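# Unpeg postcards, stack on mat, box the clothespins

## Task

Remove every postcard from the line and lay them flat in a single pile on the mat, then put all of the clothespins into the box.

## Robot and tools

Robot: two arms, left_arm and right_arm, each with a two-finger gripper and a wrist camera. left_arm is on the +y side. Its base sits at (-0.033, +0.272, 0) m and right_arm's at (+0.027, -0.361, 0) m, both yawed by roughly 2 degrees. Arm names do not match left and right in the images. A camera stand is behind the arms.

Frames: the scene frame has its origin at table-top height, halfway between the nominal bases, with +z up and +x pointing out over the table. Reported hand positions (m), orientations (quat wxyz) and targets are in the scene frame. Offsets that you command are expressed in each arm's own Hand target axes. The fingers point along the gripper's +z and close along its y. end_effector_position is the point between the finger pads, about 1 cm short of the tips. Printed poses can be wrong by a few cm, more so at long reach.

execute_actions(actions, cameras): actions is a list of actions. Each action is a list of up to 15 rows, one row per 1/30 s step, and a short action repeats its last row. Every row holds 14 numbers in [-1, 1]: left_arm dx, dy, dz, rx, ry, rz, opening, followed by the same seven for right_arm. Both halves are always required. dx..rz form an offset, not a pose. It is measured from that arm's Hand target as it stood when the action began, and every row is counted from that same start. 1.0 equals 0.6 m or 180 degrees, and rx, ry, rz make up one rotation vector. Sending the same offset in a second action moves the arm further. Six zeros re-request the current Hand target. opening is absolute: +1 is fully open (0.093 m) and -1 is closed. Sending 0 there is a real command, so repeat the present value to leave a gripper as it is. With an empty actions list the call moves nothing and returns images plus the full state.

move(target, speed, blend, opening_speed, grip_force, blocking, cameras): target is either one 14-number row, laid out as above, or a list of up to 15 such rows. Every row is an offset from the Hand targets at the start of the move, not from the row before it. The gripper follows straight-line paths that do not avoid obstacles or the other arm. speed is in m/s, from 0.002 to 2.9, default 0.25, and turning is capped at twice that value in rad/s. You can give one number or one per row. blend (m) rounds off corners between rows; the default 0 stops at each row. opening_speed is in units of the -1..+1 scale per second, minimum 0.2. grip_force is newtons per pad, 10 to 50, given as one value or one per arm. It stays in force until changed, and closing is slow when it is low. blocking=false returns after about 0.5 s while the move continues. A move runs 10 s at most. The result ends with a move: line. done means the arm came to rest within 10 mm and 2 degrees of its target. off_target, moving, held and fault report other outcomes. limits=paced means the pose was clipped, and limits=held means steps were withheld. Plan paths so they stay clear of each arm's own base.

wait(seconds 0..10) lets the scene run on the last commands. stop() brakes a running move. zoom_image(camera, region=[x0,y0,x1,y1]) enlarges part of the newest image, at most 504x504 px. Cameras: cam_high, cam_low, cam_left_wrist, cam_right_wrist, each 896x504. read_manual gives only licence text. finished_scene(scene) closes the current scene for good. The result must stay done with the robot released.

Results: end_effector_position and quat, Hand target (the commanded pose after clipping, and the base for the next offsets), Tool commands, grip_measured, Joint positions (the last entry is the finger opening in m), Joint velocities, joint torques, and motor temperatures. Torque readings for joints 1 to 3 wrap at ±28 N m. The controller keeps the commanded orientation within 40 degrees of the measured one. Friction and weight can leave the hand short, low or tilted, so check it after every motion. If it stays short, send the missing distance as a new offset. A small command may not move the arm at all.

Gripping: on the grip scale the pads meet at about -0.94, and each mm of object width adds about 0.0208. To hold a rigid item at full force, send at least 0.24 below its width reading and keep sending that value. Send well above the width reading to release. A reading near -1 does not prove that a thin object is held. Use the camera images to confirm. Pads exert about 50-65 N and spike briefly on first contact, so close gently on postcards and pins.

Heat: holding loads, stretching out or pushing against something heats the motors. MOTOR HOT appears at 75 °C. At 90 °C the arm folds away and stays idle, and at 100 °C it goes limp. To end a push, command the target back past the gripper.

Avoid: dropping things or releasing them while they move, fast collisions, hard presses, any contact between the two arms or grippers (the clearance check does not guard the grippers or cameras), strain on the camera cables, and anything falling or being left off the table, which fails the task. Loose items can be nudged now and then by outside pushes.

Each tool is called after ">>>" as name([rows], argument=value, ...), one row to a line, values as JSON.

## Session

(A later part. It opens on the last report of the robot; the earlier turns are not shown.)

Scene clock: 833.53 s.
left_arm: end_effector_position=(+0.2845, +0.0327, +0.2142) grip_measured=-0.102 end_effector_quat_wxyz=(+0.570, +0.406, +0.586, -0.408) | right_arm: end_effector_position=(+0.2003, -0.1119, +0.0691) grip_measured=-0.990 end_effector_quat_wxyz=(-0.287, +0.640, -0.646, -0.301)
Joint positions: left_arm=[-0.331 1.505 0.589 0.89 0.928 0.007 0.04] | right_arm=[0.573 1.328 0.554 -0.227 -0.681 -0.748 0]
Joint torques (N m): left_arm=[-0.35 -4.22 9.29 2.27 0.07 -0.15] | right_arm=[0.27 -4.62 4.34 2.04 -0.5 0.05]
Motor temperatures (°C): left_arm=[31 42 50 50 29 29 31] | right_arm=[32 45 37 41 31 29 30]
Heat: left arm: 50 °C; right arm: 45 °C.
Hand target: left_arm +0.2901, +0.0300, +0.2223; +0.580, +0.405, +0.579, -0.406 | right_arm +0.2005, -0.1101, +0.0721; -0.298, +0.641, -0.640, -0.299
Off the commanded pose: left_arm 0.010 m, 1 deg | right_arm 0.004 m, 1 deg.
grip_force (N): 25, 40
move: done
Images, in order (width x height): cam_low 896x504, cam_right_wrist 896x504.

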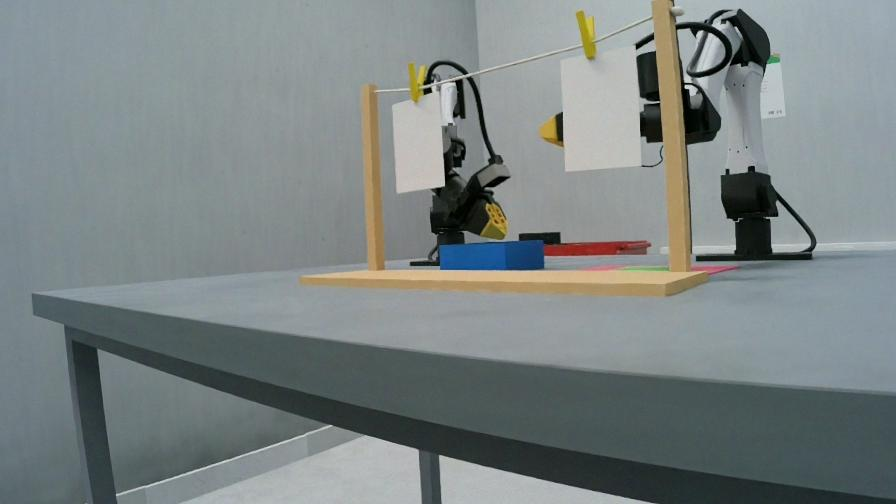

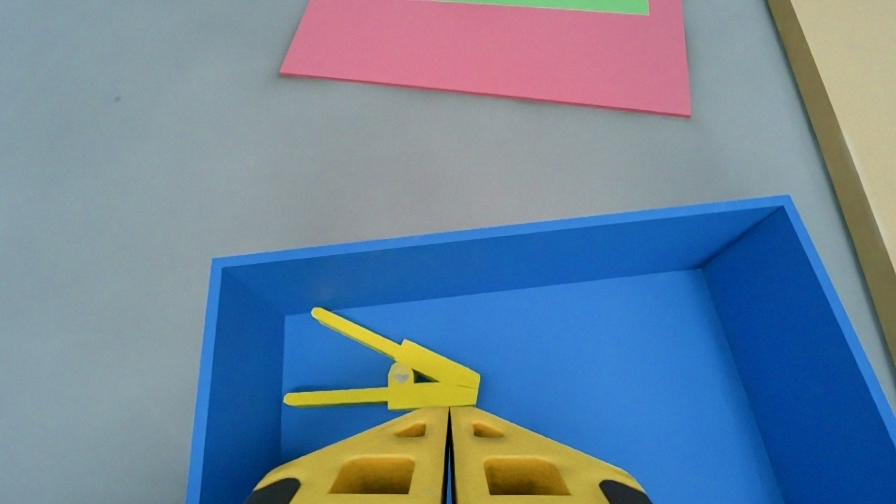

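>>> move([
  [0,0,0,0,0,0,-0.1,-0.1149,0,-0.0965,0,0,0,-1],
  [0.0288,0.0423,0.1713,0.0278,0,0,-0.1,-0.3846,-0.15,-0.3664,0,-0.1389,0,1],
], cameras=["all"], speed=0.18, blend=[0.02, 0])

Scene clock: 870.53 s.
left_arm: end_effector_position=(+0.3438, -0.0546, +0.2017) grip_measured=-0.102 end_effector_quat_wxyz=(+0.558, +0.434, +0.561, -0.431) | right_arm: end_effector_position=(+0.2906, -0.1302, +0.3806) grip_measured=+1.000 end_effector_quat_wxyz=(-0.420, +0.556, -0.575, -0.429)
Joint positions: left_arm=[-0.486 1.894 0.965 0.921 0.862 0.007 0.04] | right_arm=[0.224 1.468 1.664 -1.033 -1.186 -0.773 0.093]
Joint torques (N m): left_arm=[-0.06 -7.35 9.47 2.13 0.04 -0.13] | right_arm=[-0.7 -4.08 7.51 1.75 -0.89 -0.14]
Heat: left arm: 53 °C; right arm: 44 °C.
Hand target: left_arm +0.3492, -0.0579, +0.2051; +0.561, +0.430, +0.561, -0.431 | right_arm +0.2906, -0.1300, +0.3901; -0.430, +0.561, -0.561, -0.431
Off the commanded pose: left_arm 0.007 m, 1 deg | right_arm 0.010 m, 2 deg.
grip_force (N): 25, 40
move: done

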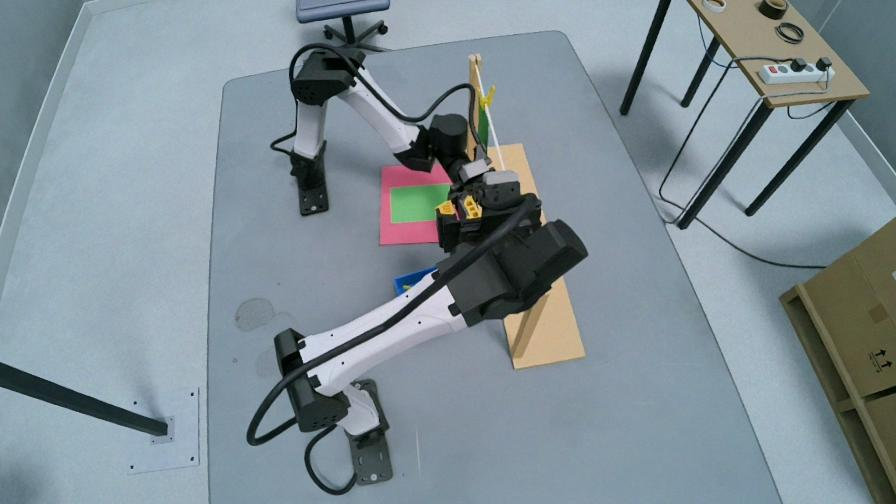

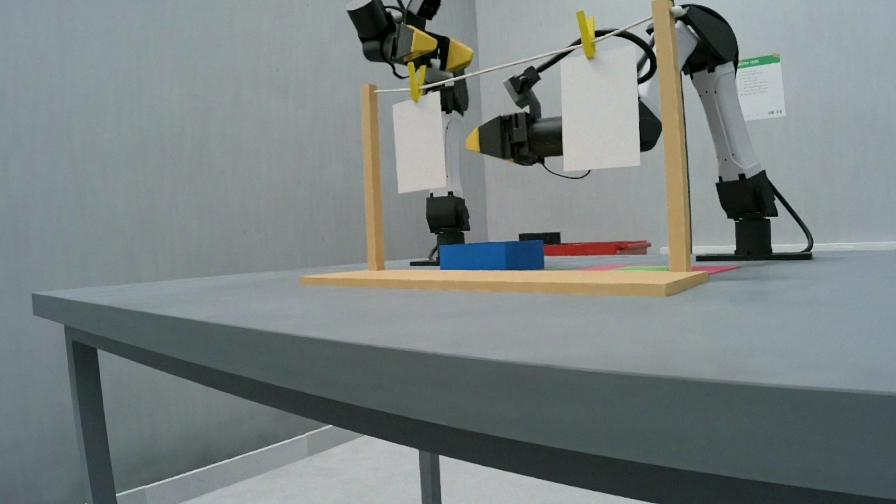

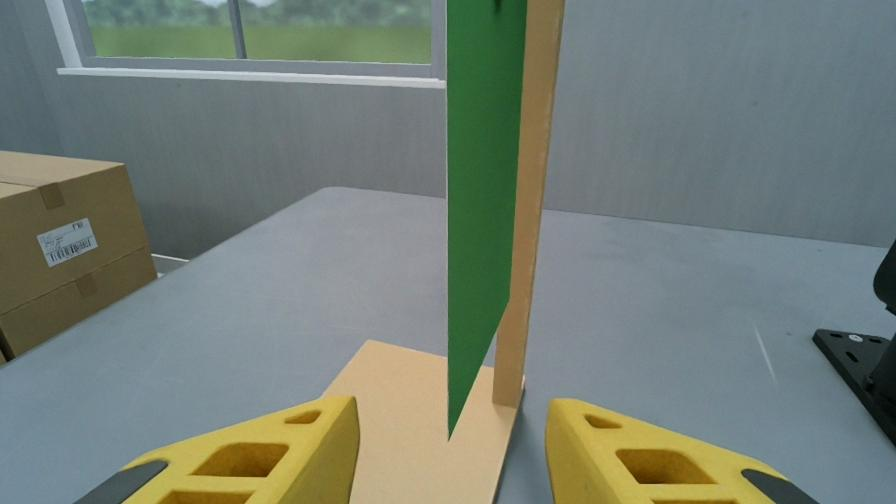

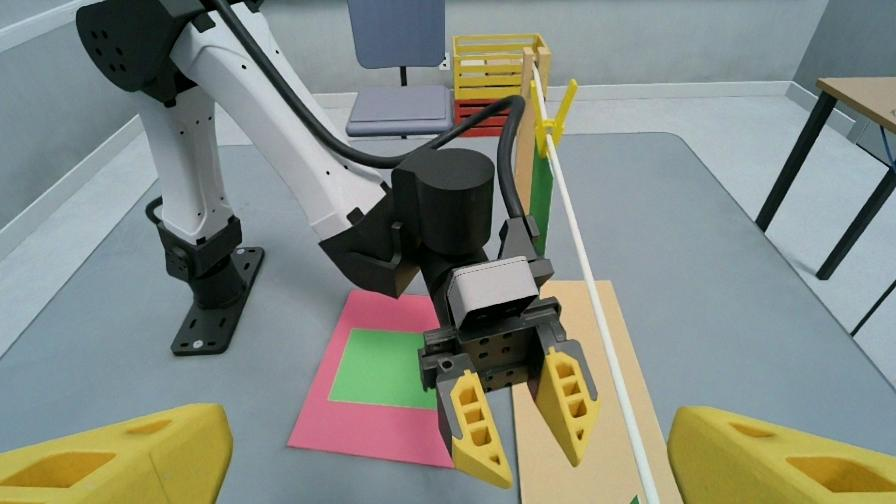

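>>> move(target=[0,0,0.1133,0,0,0,-0.1,0,0,0,0,0,0,1], cameras=["cam_left_wrist","cam_right_wrist","cam_low"], speed=0.12)

Scene clock: 886.93 s.
left_arm: end_effector_position=(+0.3606, -0.1208, +0.2035) grip_measured=-0.102 end_effector_quat_wxyz=(+0.559, +0.436, +0.558, -0.432) | right_arm: end_effector_position=(+0.2906, -0.1302, +0.3806) grip_measured=+1.000 end_effector_quat_wxyz=(-0.420, +0.556, -0.575, -0.429)
Joint positions: left_arm=[-0.609 2.041 1.191 0.846 0.743 0.007 0.04] | right_arm=[0.224 1.468 1.664 -1.033 -1.186 -0.773 0.093]
Joint torques (N m): left_arm=[0.16 -8.47 9.77 2.17 -0.03 -0.08] | right_arm=[-0.69 -4.08 7.53 1.74 -0.89 -0.14]
Heat: left arm: 53 °C; right arm: 43 °C.
Hand target: left_arm +0.3668, -0.1235, +0.2053; +0.562, +0.430, +0.561, -0.431 | right_arm +0.2905, -0.1300, +0.3902; -0.430, +0.561, -0.561, -0.431
Off the commanded pose: left_arm 0.007 m, 1 deg | right_arm 0.010 m, 2 deg.
grip_force (N): 25, 40
move: done
Images, in order (width x height): cam_low 896x504, cam_left_wrist 896x504, cam_right_wrist 896x504.

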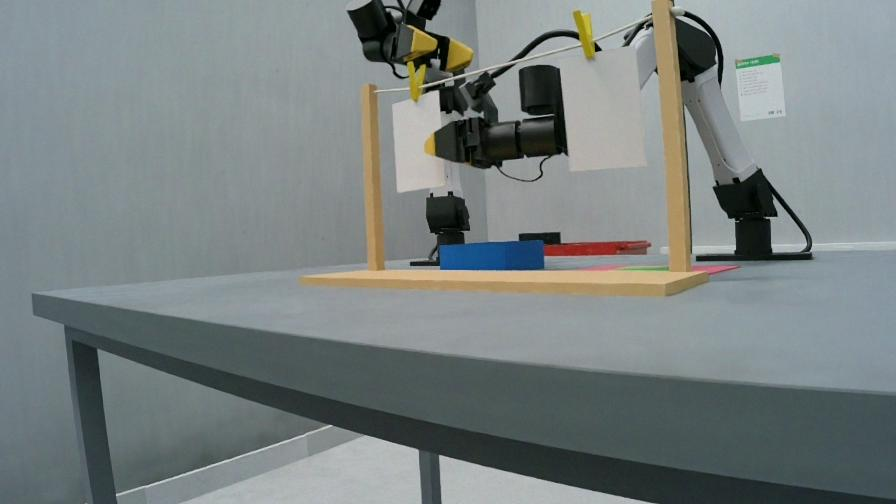

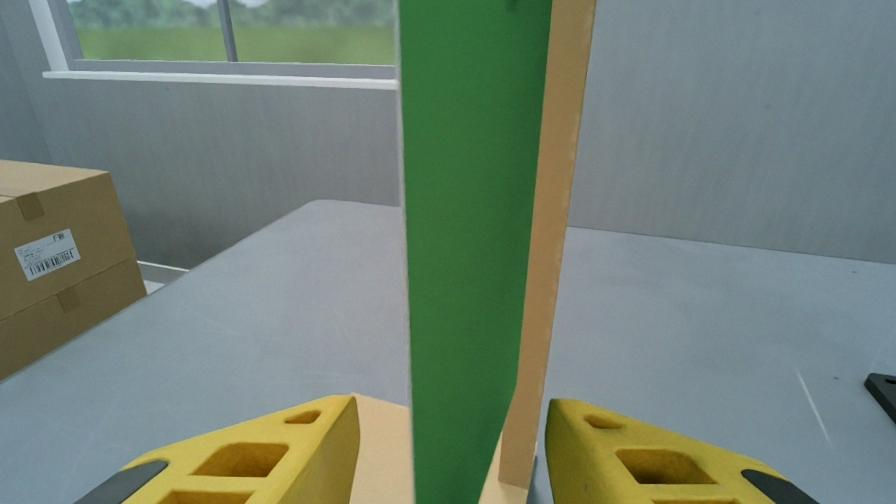

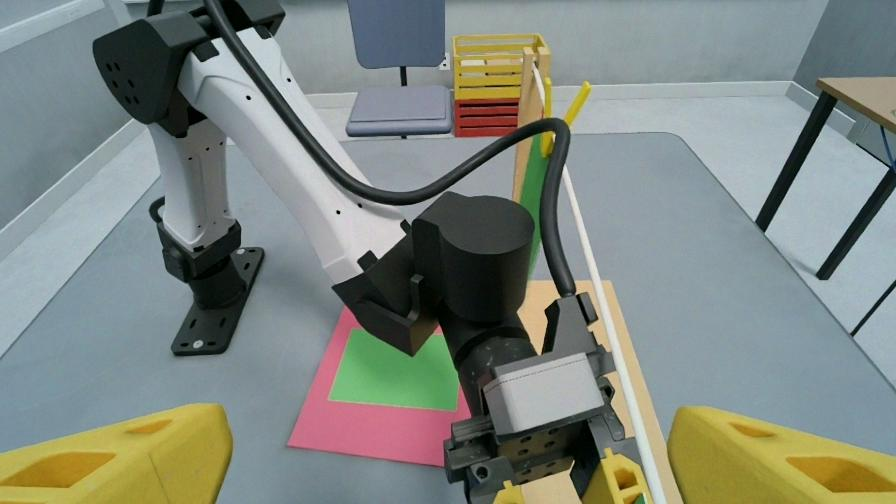

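>>> move(target=[0,0,0,0,0,0,-1,0,0,0,0,0,0,1], cameras=["cam_left_wrist","cam_right_wrist","cam_low"], opening_speed=0.4, grip_force=[10, 40])

Scene clock: 901.17 s.
left_arm: end_effector_position=(+0.3608, -0.1207, +0.2034) grip_measured=-0.943 end_effector_quat_wxyz=(+0.558, +0.435, +0.559, -0.432) | right_arm: end_effector_position=(+0.2906, -0.1302, +0.3806) grip_measured=+1.000 end_effector_quat_wxyz=(-0.420, +0.556, -0.575, -0.429)
Joint positions: left_arm=[-0.609 2.041 1.191 0.845 0.742 0.007 0] | right_arm=[0.224 1.468 1.664 -1.033 -1.186 -0.773 0.093]
Joint torques (N m): left_arm=[0.24 -8.39 9.89 2.2 -0.01 -0.13] | right_arm=[-0.7 -4.08 7.53 1.74 -0.89 -0.14]
Heat: left arm: 52 °C; right arm: 43 °C.
Hand target: left_arm +0.3668, -0.1235, +0.2053; +0.561, +0.430, +0.561, -0.431 | right_arm +0.2905, -0.1300, +0.3902; -0.430, +0.561, -0.561, -0.431
Off the commanded pose: left_arm 0.007 m, 1 deg | right_arm 0.010 m, 2 deg.
grip_force (N): 10, 40
move: done
Images, in order (width x height): cam_low 896x504, cam_left_wrist 896x504, cam_right_wrist 896x504.

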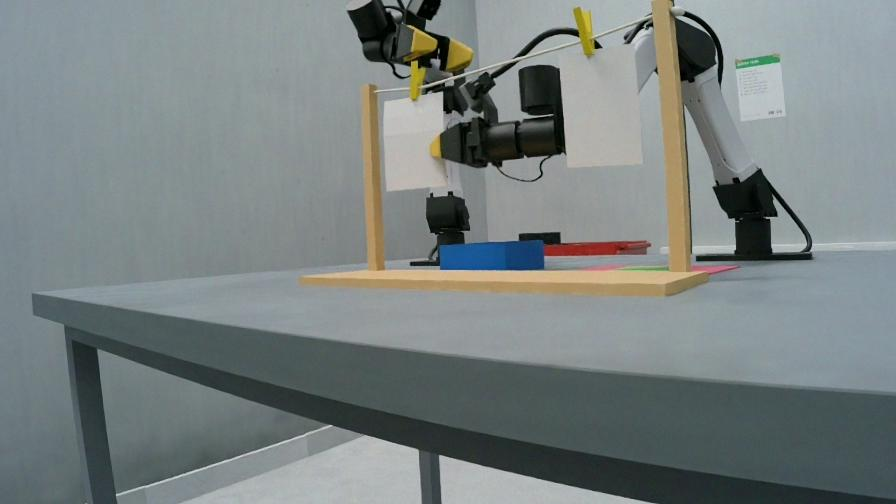

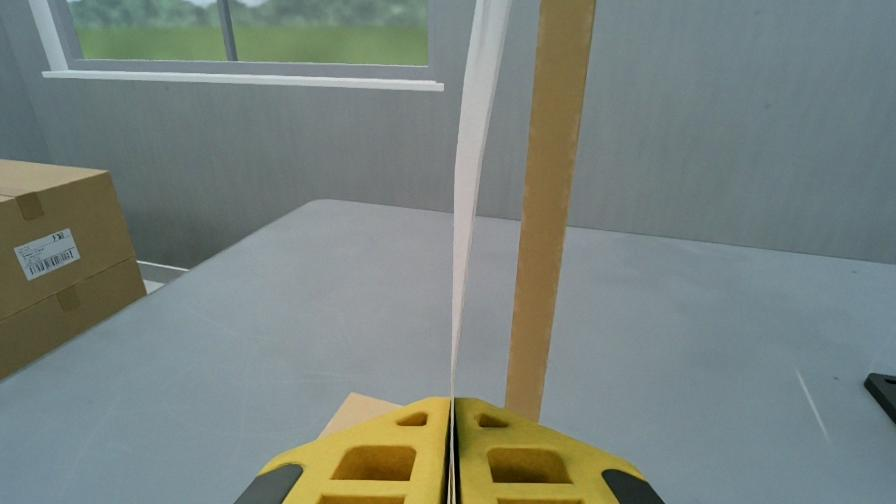

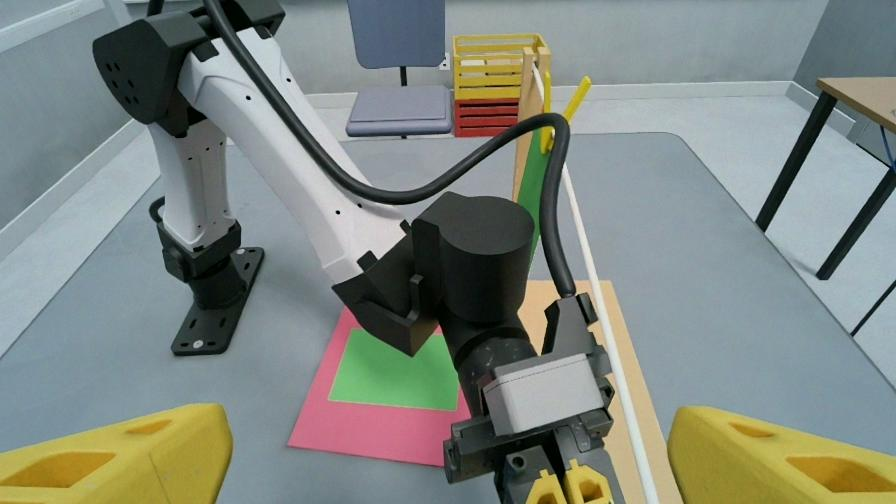

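>>> move(target=[0,0,0,0,0,0,-1,0.0355,-0.1,-0.0682,0,-0.0278,0,1], cameras=["cam_right_wrist","cam_low"], speed=0.12)

Scene clock: 925.27 s.
left_arm: end_effector_position=(+0.3608, -0.1207, +0.2034) grip_measured=-0.951 end_effector_quat_wxyz=(+0.558, +0.435, +0.559, -0.432) | right_arm: end_effector_position=(+0.3497, -0.1748, +0.3718) grip_measured=+1.000 end_effector_quat_wxyz=(-0.442, +0.535, -0.558, -0.455)
Joint positions: left_arm=[-0.609 2.041 1.191 0.845 0.742 0.007 0] | right_arm=[0.032 1.744 1.914 -1.393 -1.362 -1.181 0.093]
Joint torques (N m): left_arm=[0.16 -8.53 9.61 2.27 0.03 -0.15] | right_arm=[-0.58 -5.9 7.05 1.05 -1.07 -0.24]
Motor temperatures (°C): left_arm=[31 47 52 53 29 29 31] | right_arm=[32 42 39 40 32 29 30]
Heat: left arm: 53 °C; right arm: 42 °C.
Hand target: left_arm +0.3668, -0.1235, +0.2053; +0.561, +0.430, +0.561, -0.431 | right_arm +0.3506, -0.1749, +0.3801; -0.454, +0.542, -0.541, -0.455
Off the commanded pose: left_arm 0.007 m, 1 deg | right_arm 0.008 m, 2 deg.
grip_force (N): 10, 40
move: done
Images, in order (width x height): cam_low 896x504, cam_right_wrist 896x504.

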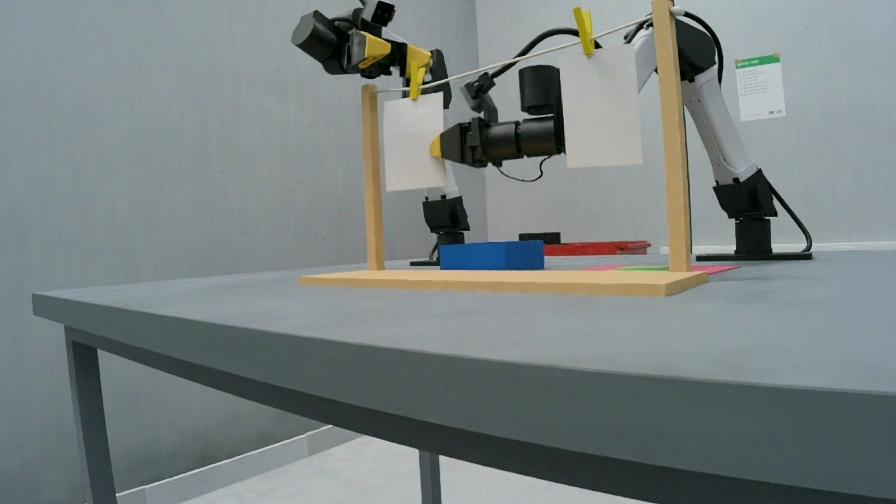

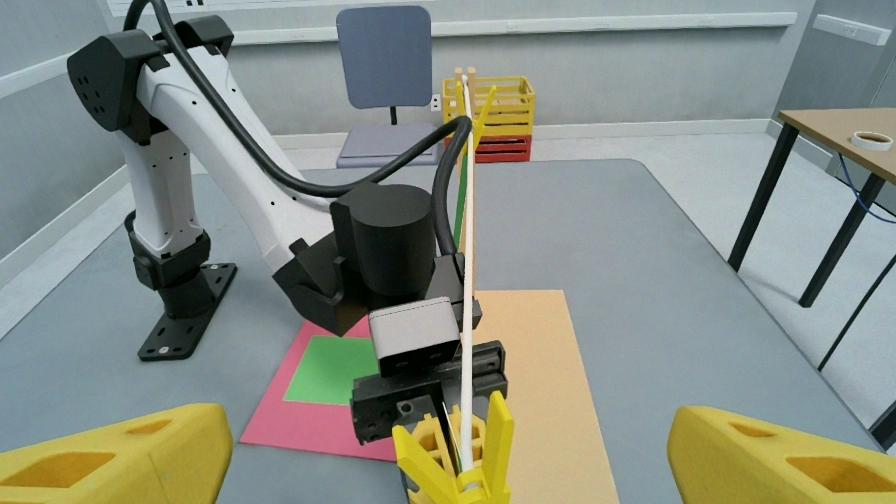

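>>> move(target=[0,0,0,0,0,0,-1,0.0442,-0.0005,0.057,-0.0219,0.0556,-0.0039,1], cameras=["cam_right_wrist","cam_low","cam_left_wrist"], speed=0.08)

Scene clock: 967.80 s.
left_arm: end_effector_position=(+0.3608, -0.1207, +0.2034) grip_measured=-0.951 end_effector_quat_wxyz=(+0.558, +0.435, +0.559, -0.432) | right_arm: end_effector_position=(+0.3497, -0.1476, +0.3447) grip_measured=+1.000 end_effector_quat_wxyz=(-0.383, +0.589, -0.569, -0.428)
Joint positions: left_arm=[-0.609 2.041 1.191 0.845 0.742 0.007 0] | right_arm=[0.131 1.844 2.037 -1.514 -1.212 -1.266 0.093]
Joint torques (N m): left_arm=[0.27 -8.7 9.91 2.18 0.01 -0.11] | right_arm=[0.17 -6.48 6.87 0.92 -0.75 -0.2]
Motor temperatures (°C): left_arm=[31 49 53 55 29 29 31] | right_arm=[32 43 41 38 32 29 30]
Heat: left arm: 55 °C; right arm: 43 °C.
Hand target: left_arm +0.3668, -0.1235, +0.2053; +0.561, +0.430, +0.561, -0.431 | right_arm +0.3509, -0.1458, +0.3481; -0.389, +0.598, -0.560, -0.421
Off the commanded pose: left_arm 0.007 m, 1 deg | right_arm 0.004 m, 2 deg.
grip_force (N): 10, 40
move: done
Images, in order (width x height): cam_low 896x504, cam_left_wrist 896x504, cam_right_wrist 896x504.

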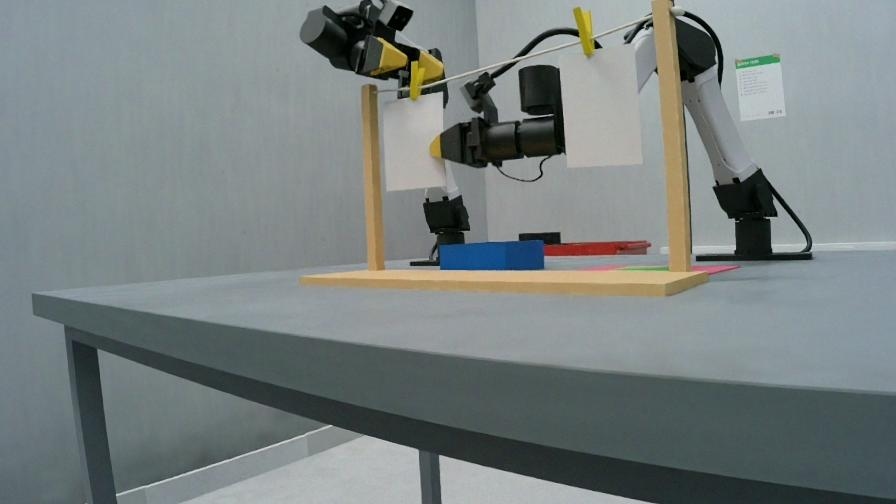

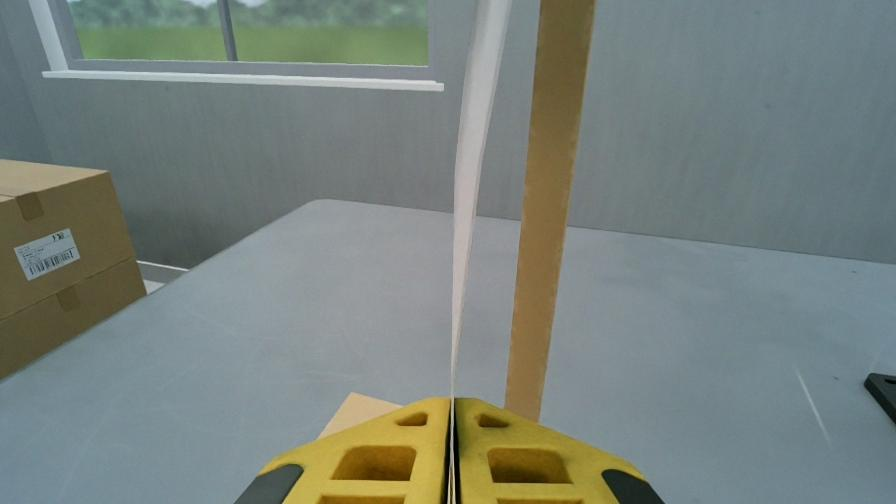

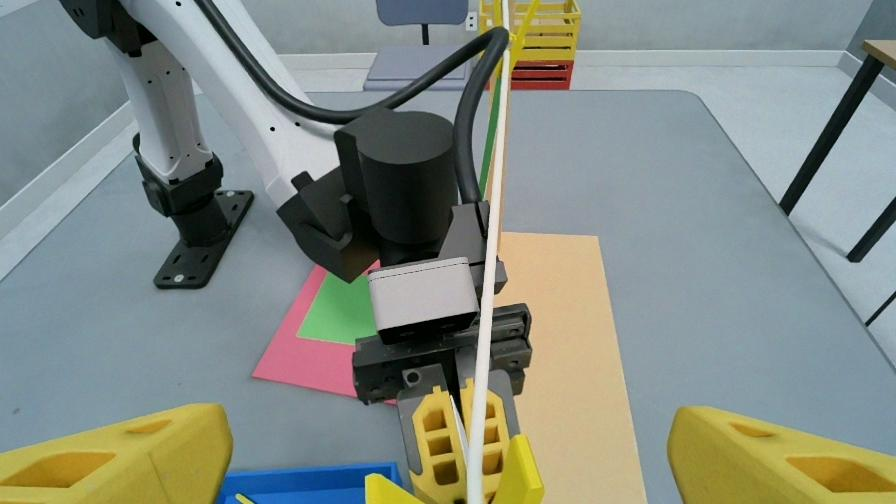

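>>> move([
  [0,0,0,0,0,0,-1,0.0135,0,0.0067,0,0,0,1],
  [0,0,0,0,0,0,-1,0.0135,0,0.0067,0,0,0,-0.35],
], cameras=["cam_right_wrist","cam_low","cam_left_wrist"], speed=0.08, opening_speed=0.5, grip_force=[10, 35])

Scene clock: 990.33 s.
left_arm: end_effector_position=(+0.3608, -0.1207, +0.2032) grip_measured=-0.951 end_effector_quat_wxyz=(+0.558, +0.435, +0.559, -0.432) | right_arm: end_effector_position=(+0.3520, -0.1474, +0.3394) grip_measured=-0.346 end_effector_quat_wxyz=(-0.383, +0.589, -0.569, -0.427)
Joint positions: left_arm=[-0.609 2.041 1.191 0.845 0.742 0.007 0] | right_arm=[0.131 1.844 2.016 -1.492 -1.209 -1.267 0.029]
Joint torques (N m): left_arm=[0.18 -8.5 9.83 2.2 0 -0.13] | right_arm=[0.44 -7.76 3.97 1.16 -0.77 -0.18]
Motor temperatures (°C): left_arm=[31 49 54 55 29 29 31] | right_arm=[32 45 41 37 32 29 30]
Heat: left arm: 55 °C; right arm: 45 °C.
Hand target: left_arm +0.3668, -0.1235, +0.2054; +0.562, +0.430, +0.561, -0.430 | right_arm +0.3507, -0.1448, +0.3390; -0.389, +0.598, -0.560, -0.422
Off the commanded pose: left_arm 0.007 m, 1 deg | right_arm 0.003 m, 2 deg.
grip_force (N): 10, 35
move: done
Images, in order (width x height): cam_low 896x504, cam_left_wrist 896x504, cam_right_wrist 896x504.

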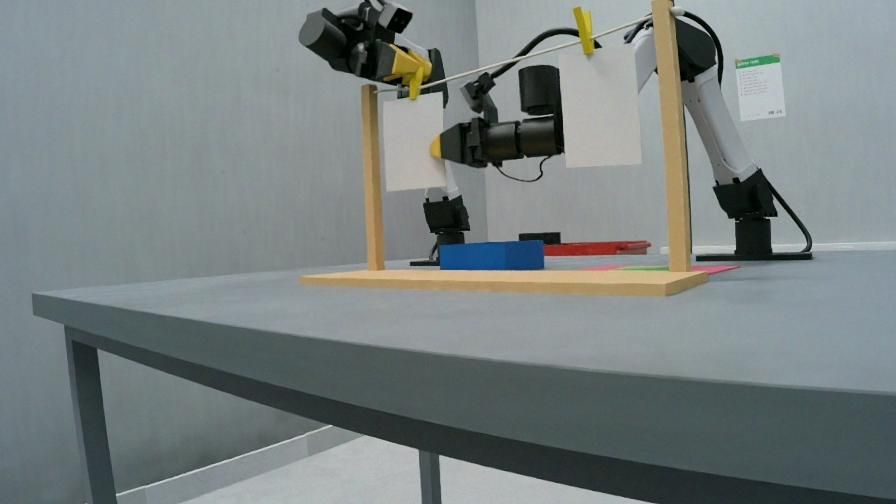

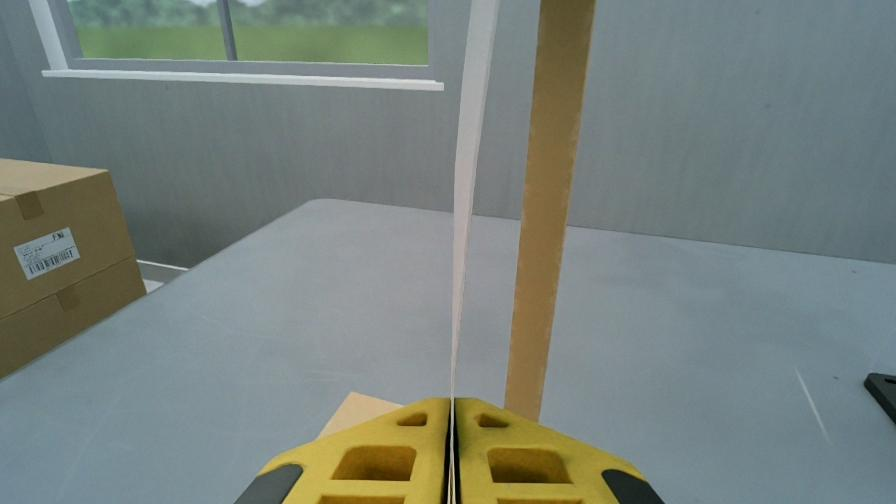

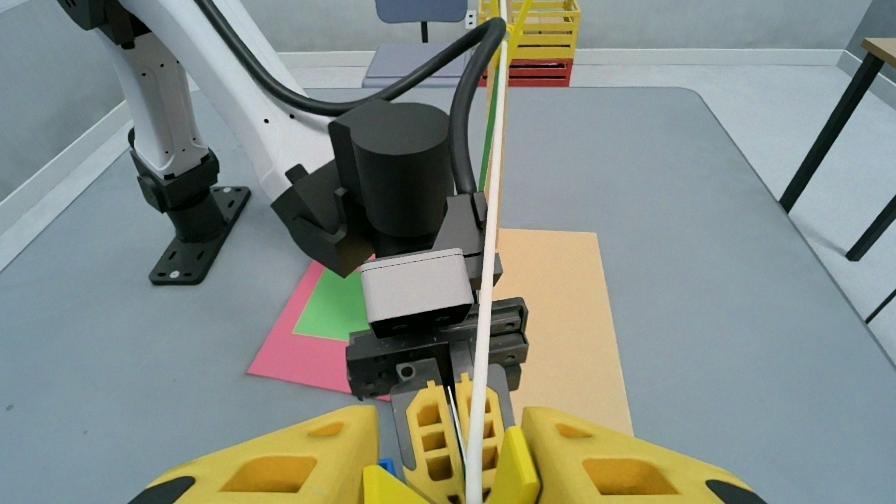

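>>> move(target=[0,0,0,0,0,0,-1,0,0,0,0,0,0,-0.55], cameras=["cam_right_wrist","cam_low","cam_left_wrist"], opening_speed=0.3, grip_force=[14, 40])

Scene clock: 999.47 s.
left_arm: end_effector_position=(+0.3608, -0.1207, +0.2030) grip_measured=-0.962 end_effector_quat_wxyz=(+0.558, +0.435, +0.560, -0.432) | right_arm: end_effector_position=(+0.3524, -0.1473, +0.3395) grip_measured=-0.544 end_effector_quat_wxyz=(-0.384, +0.590, -0.568, -0.426)
Joint positions: left_arm=[-0.609 2.041 1.191 0.843 0.742 0.007 0] | right_arm=[0.131 1.844 2.016 -1.489 -1.209 -1.267 0.019]
Joint torques (N m): left_arm=[0.16 -8.64 10.09 2.27 0.03 -0.16] | right_arm=[0.46 -7.77 3.97 1.13 -0.77 -0.18]
Motor temperatures (°C): left_arm=[31 49 54 56 29 29 31] | right_arm=[32 45 39 37 32 29 30]
Heat: left arm: 56 °C; right arm: 45 °C.
Hand target: left_arm +0.3668, -0.1235, +0.2053; +0.562, +0.430, +0.561, -0.431 | right_arm +0.3508, -0.1448, +0.3390; -0.389, +0.598, -0.560, -0.422
Off the commanded pose: left_arm 0.007 m, 1 deg | right_arm 0.003 m, 2 deg.
grip_force (N): 14, 40
move: done
Images, in order (width x height): cam_low 896x504, cam_left_wrist 896x504, cam_right_wrist 896x504.

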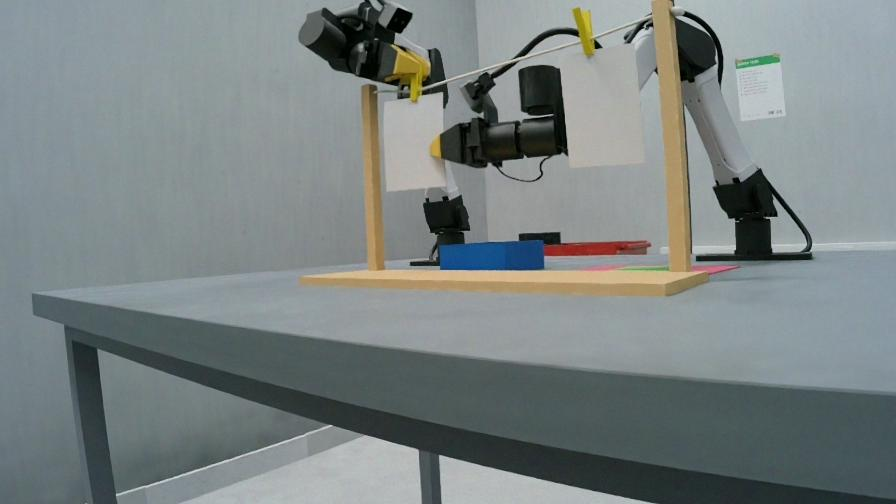

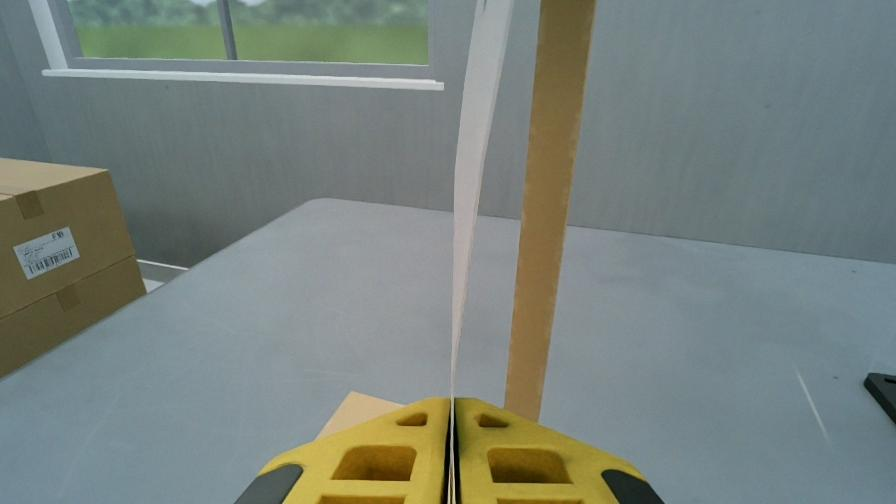

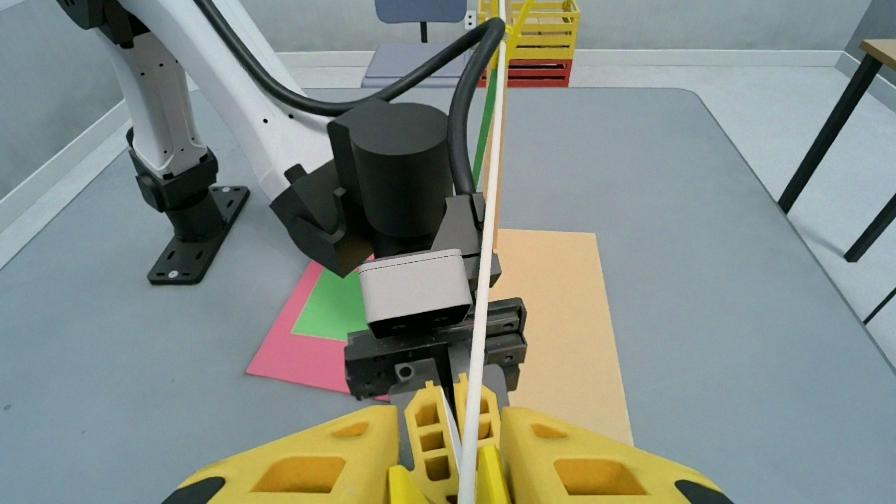

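>>> move(target=[0,0,0,0,0,0,-1,0,0,0,0,0,0,-0.7], cameras=["cam_right_wrist","cam_low","cam_left_wrist"], opening_speed=0.3, grip_force=[25, 40])

Scene clock: 1003.77 s.
left_arm: end_effector_position=(+0.3608, -0.1207, +0.2029) grip_measured=-0.979 end_effector_quat_wxyz=(+0.558, +0.435, +0.560, -0.432) | right_arm: end_effector_position=(+0.3527, -0.1472, +0.3396) grip_measured=-0.698 end_effector_quat_wxyz=(-0.385, +0.591, -0.568, -0.425)
Joint positions: left_arm=[-0.609 2.041 1.191 0.843 0.742 0.007 0] | right_arm=[0.131 1.844 2.016 -1.486 -1.209 -1.267 0.012]
Joint torques (N m): left_arm=[0.29 -8.83 10.15 2.22 0.01 -0.11] | right_arm=[0.46 -7.8 3.93 1.11 -0.77 -0.17]
Motor temperatures (°C): left_arm=[31 49 54 56 29 29 31] | right_arm=[32 45 39 37 32 29 30]
Heat: left arm: 56 °C; right arm: 45 °C.
Hand target: left_arm +0.3668, -0.1235, +0.2053; +0.562, +0.430, +0.561, -0.431 | right_arm +0.3508, -0.1448, +0.3390; -0.389, +0.598, -0.560, -0.422
Off the commanded pose: left_arm 0.007 m, 1 deg | right_arm 0.003 m, 1 deg.
grip_force (N): 25, 40
move: done
Images, in order (width x height): cam_low 896x504, cam_left_wrist 896x504, cam_right_wrist 896x504.

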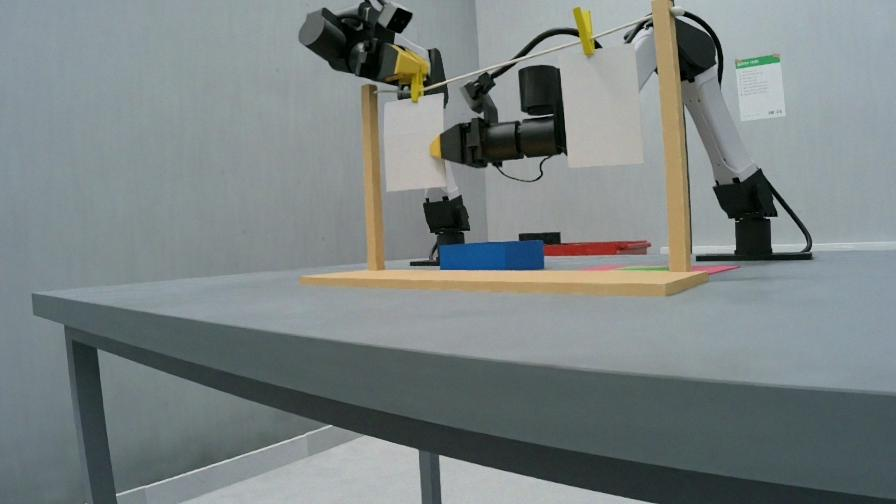

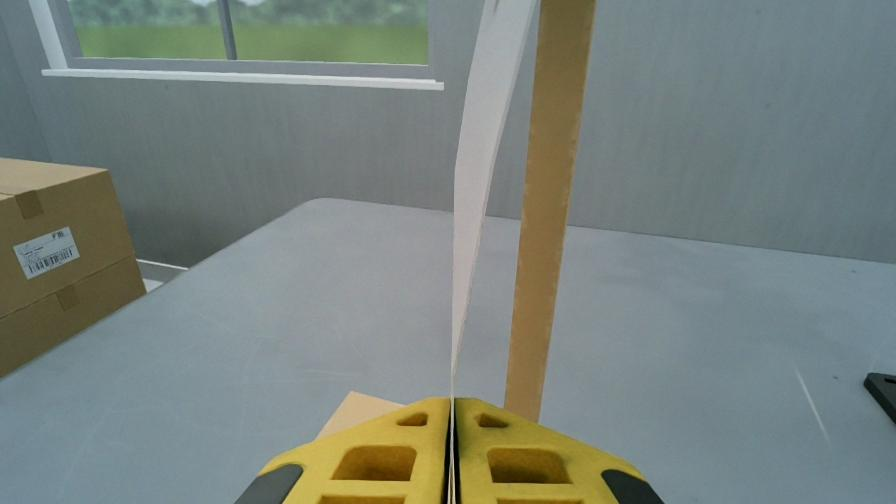

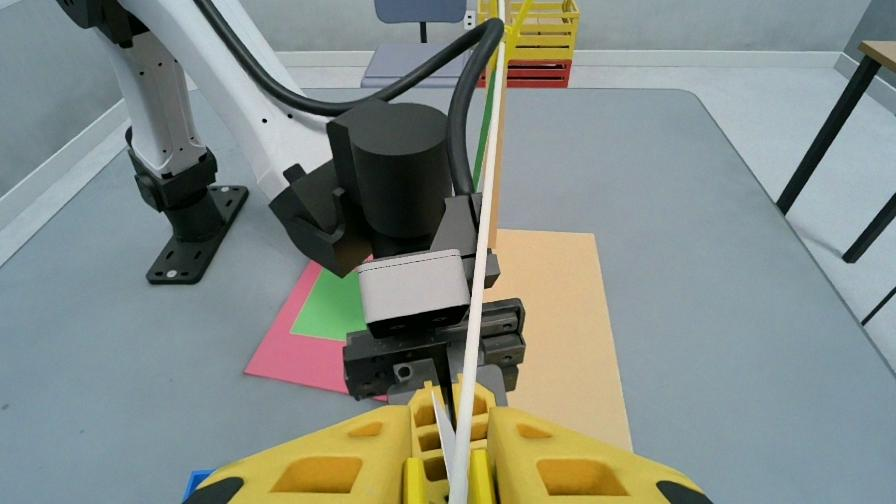

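>>> move(target=[0.0583,0,0,0,0,0,-1,0,0,0,0,0,0,-0.75], cameras=["cam_right_wrist","cam_low","cam_left_wrist"], speed=0.08, opening_speed=0.3)

Scene clock: 1011.50 s.
left_arm: end_effector_position=(+0.3657, -0.1239, +0.1773) grip_measured=-0.979 end_effector_quat_wxyz=(+0.563, +0.435, +0.555, -0.431) | right_arm: end_effector_position=(+0.3527, -0.1472, +0.3396) grip_measured=-0.746 end_effector_quat_wxyz=(-0.385, +0.591, -0.568, -0.425)
Joint positions: left_arm=[-0.609 2.125 1.187 0.945 0.742 0.007 0] | right_arm=[0.131 1.844 2.016 -1.486 -1.209 -1.267 0.009]
Joint torques (N m): left_arm=[0.31 -9.02 6.35 2.41 0.05 -0.19] | right_arm=[0.44 -7.8 3.95 1.1 -0.77 -0.17]
Motor temperatures (°C): left_arm=[31 49 54 56 29 29 31] | right_arm=[32 46 38 37 32 29 30]
Heat: left arm: 56 °C; right arm: 46 °C.
Hand target: left_arm +0.3667, -0.1236, +0.1703; +0.561, +0.430, +0.561, -0.431 | right_arm +0.3507, -0.1448, +0.3390; -0.389, +0.598, -0.560, -0.422
Off the commanded pose: left_arm 0.007 m, 1 deg | right_arm 0.003 m, 1 deg.
grip_force (N): 25, 40
move: done
Images, in order (width x height): cam_low 896x504, cam_left_wrist 896x504, cam_right_wrist 896x504.

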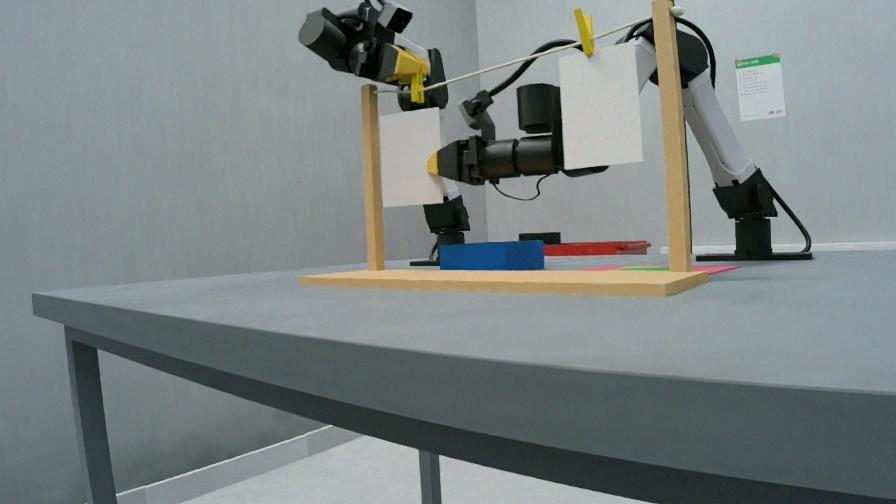

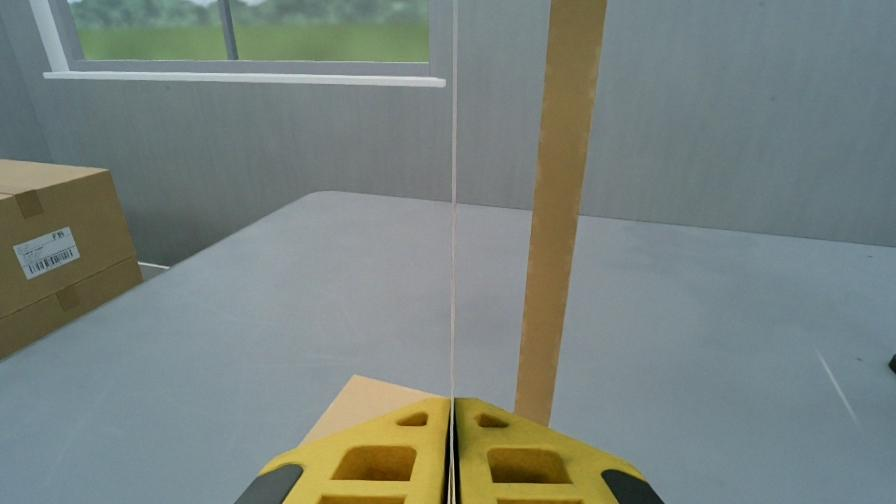

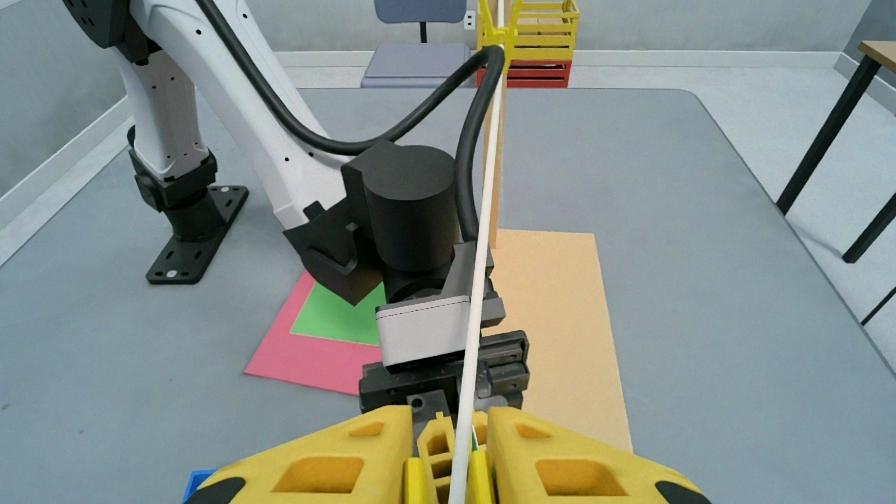

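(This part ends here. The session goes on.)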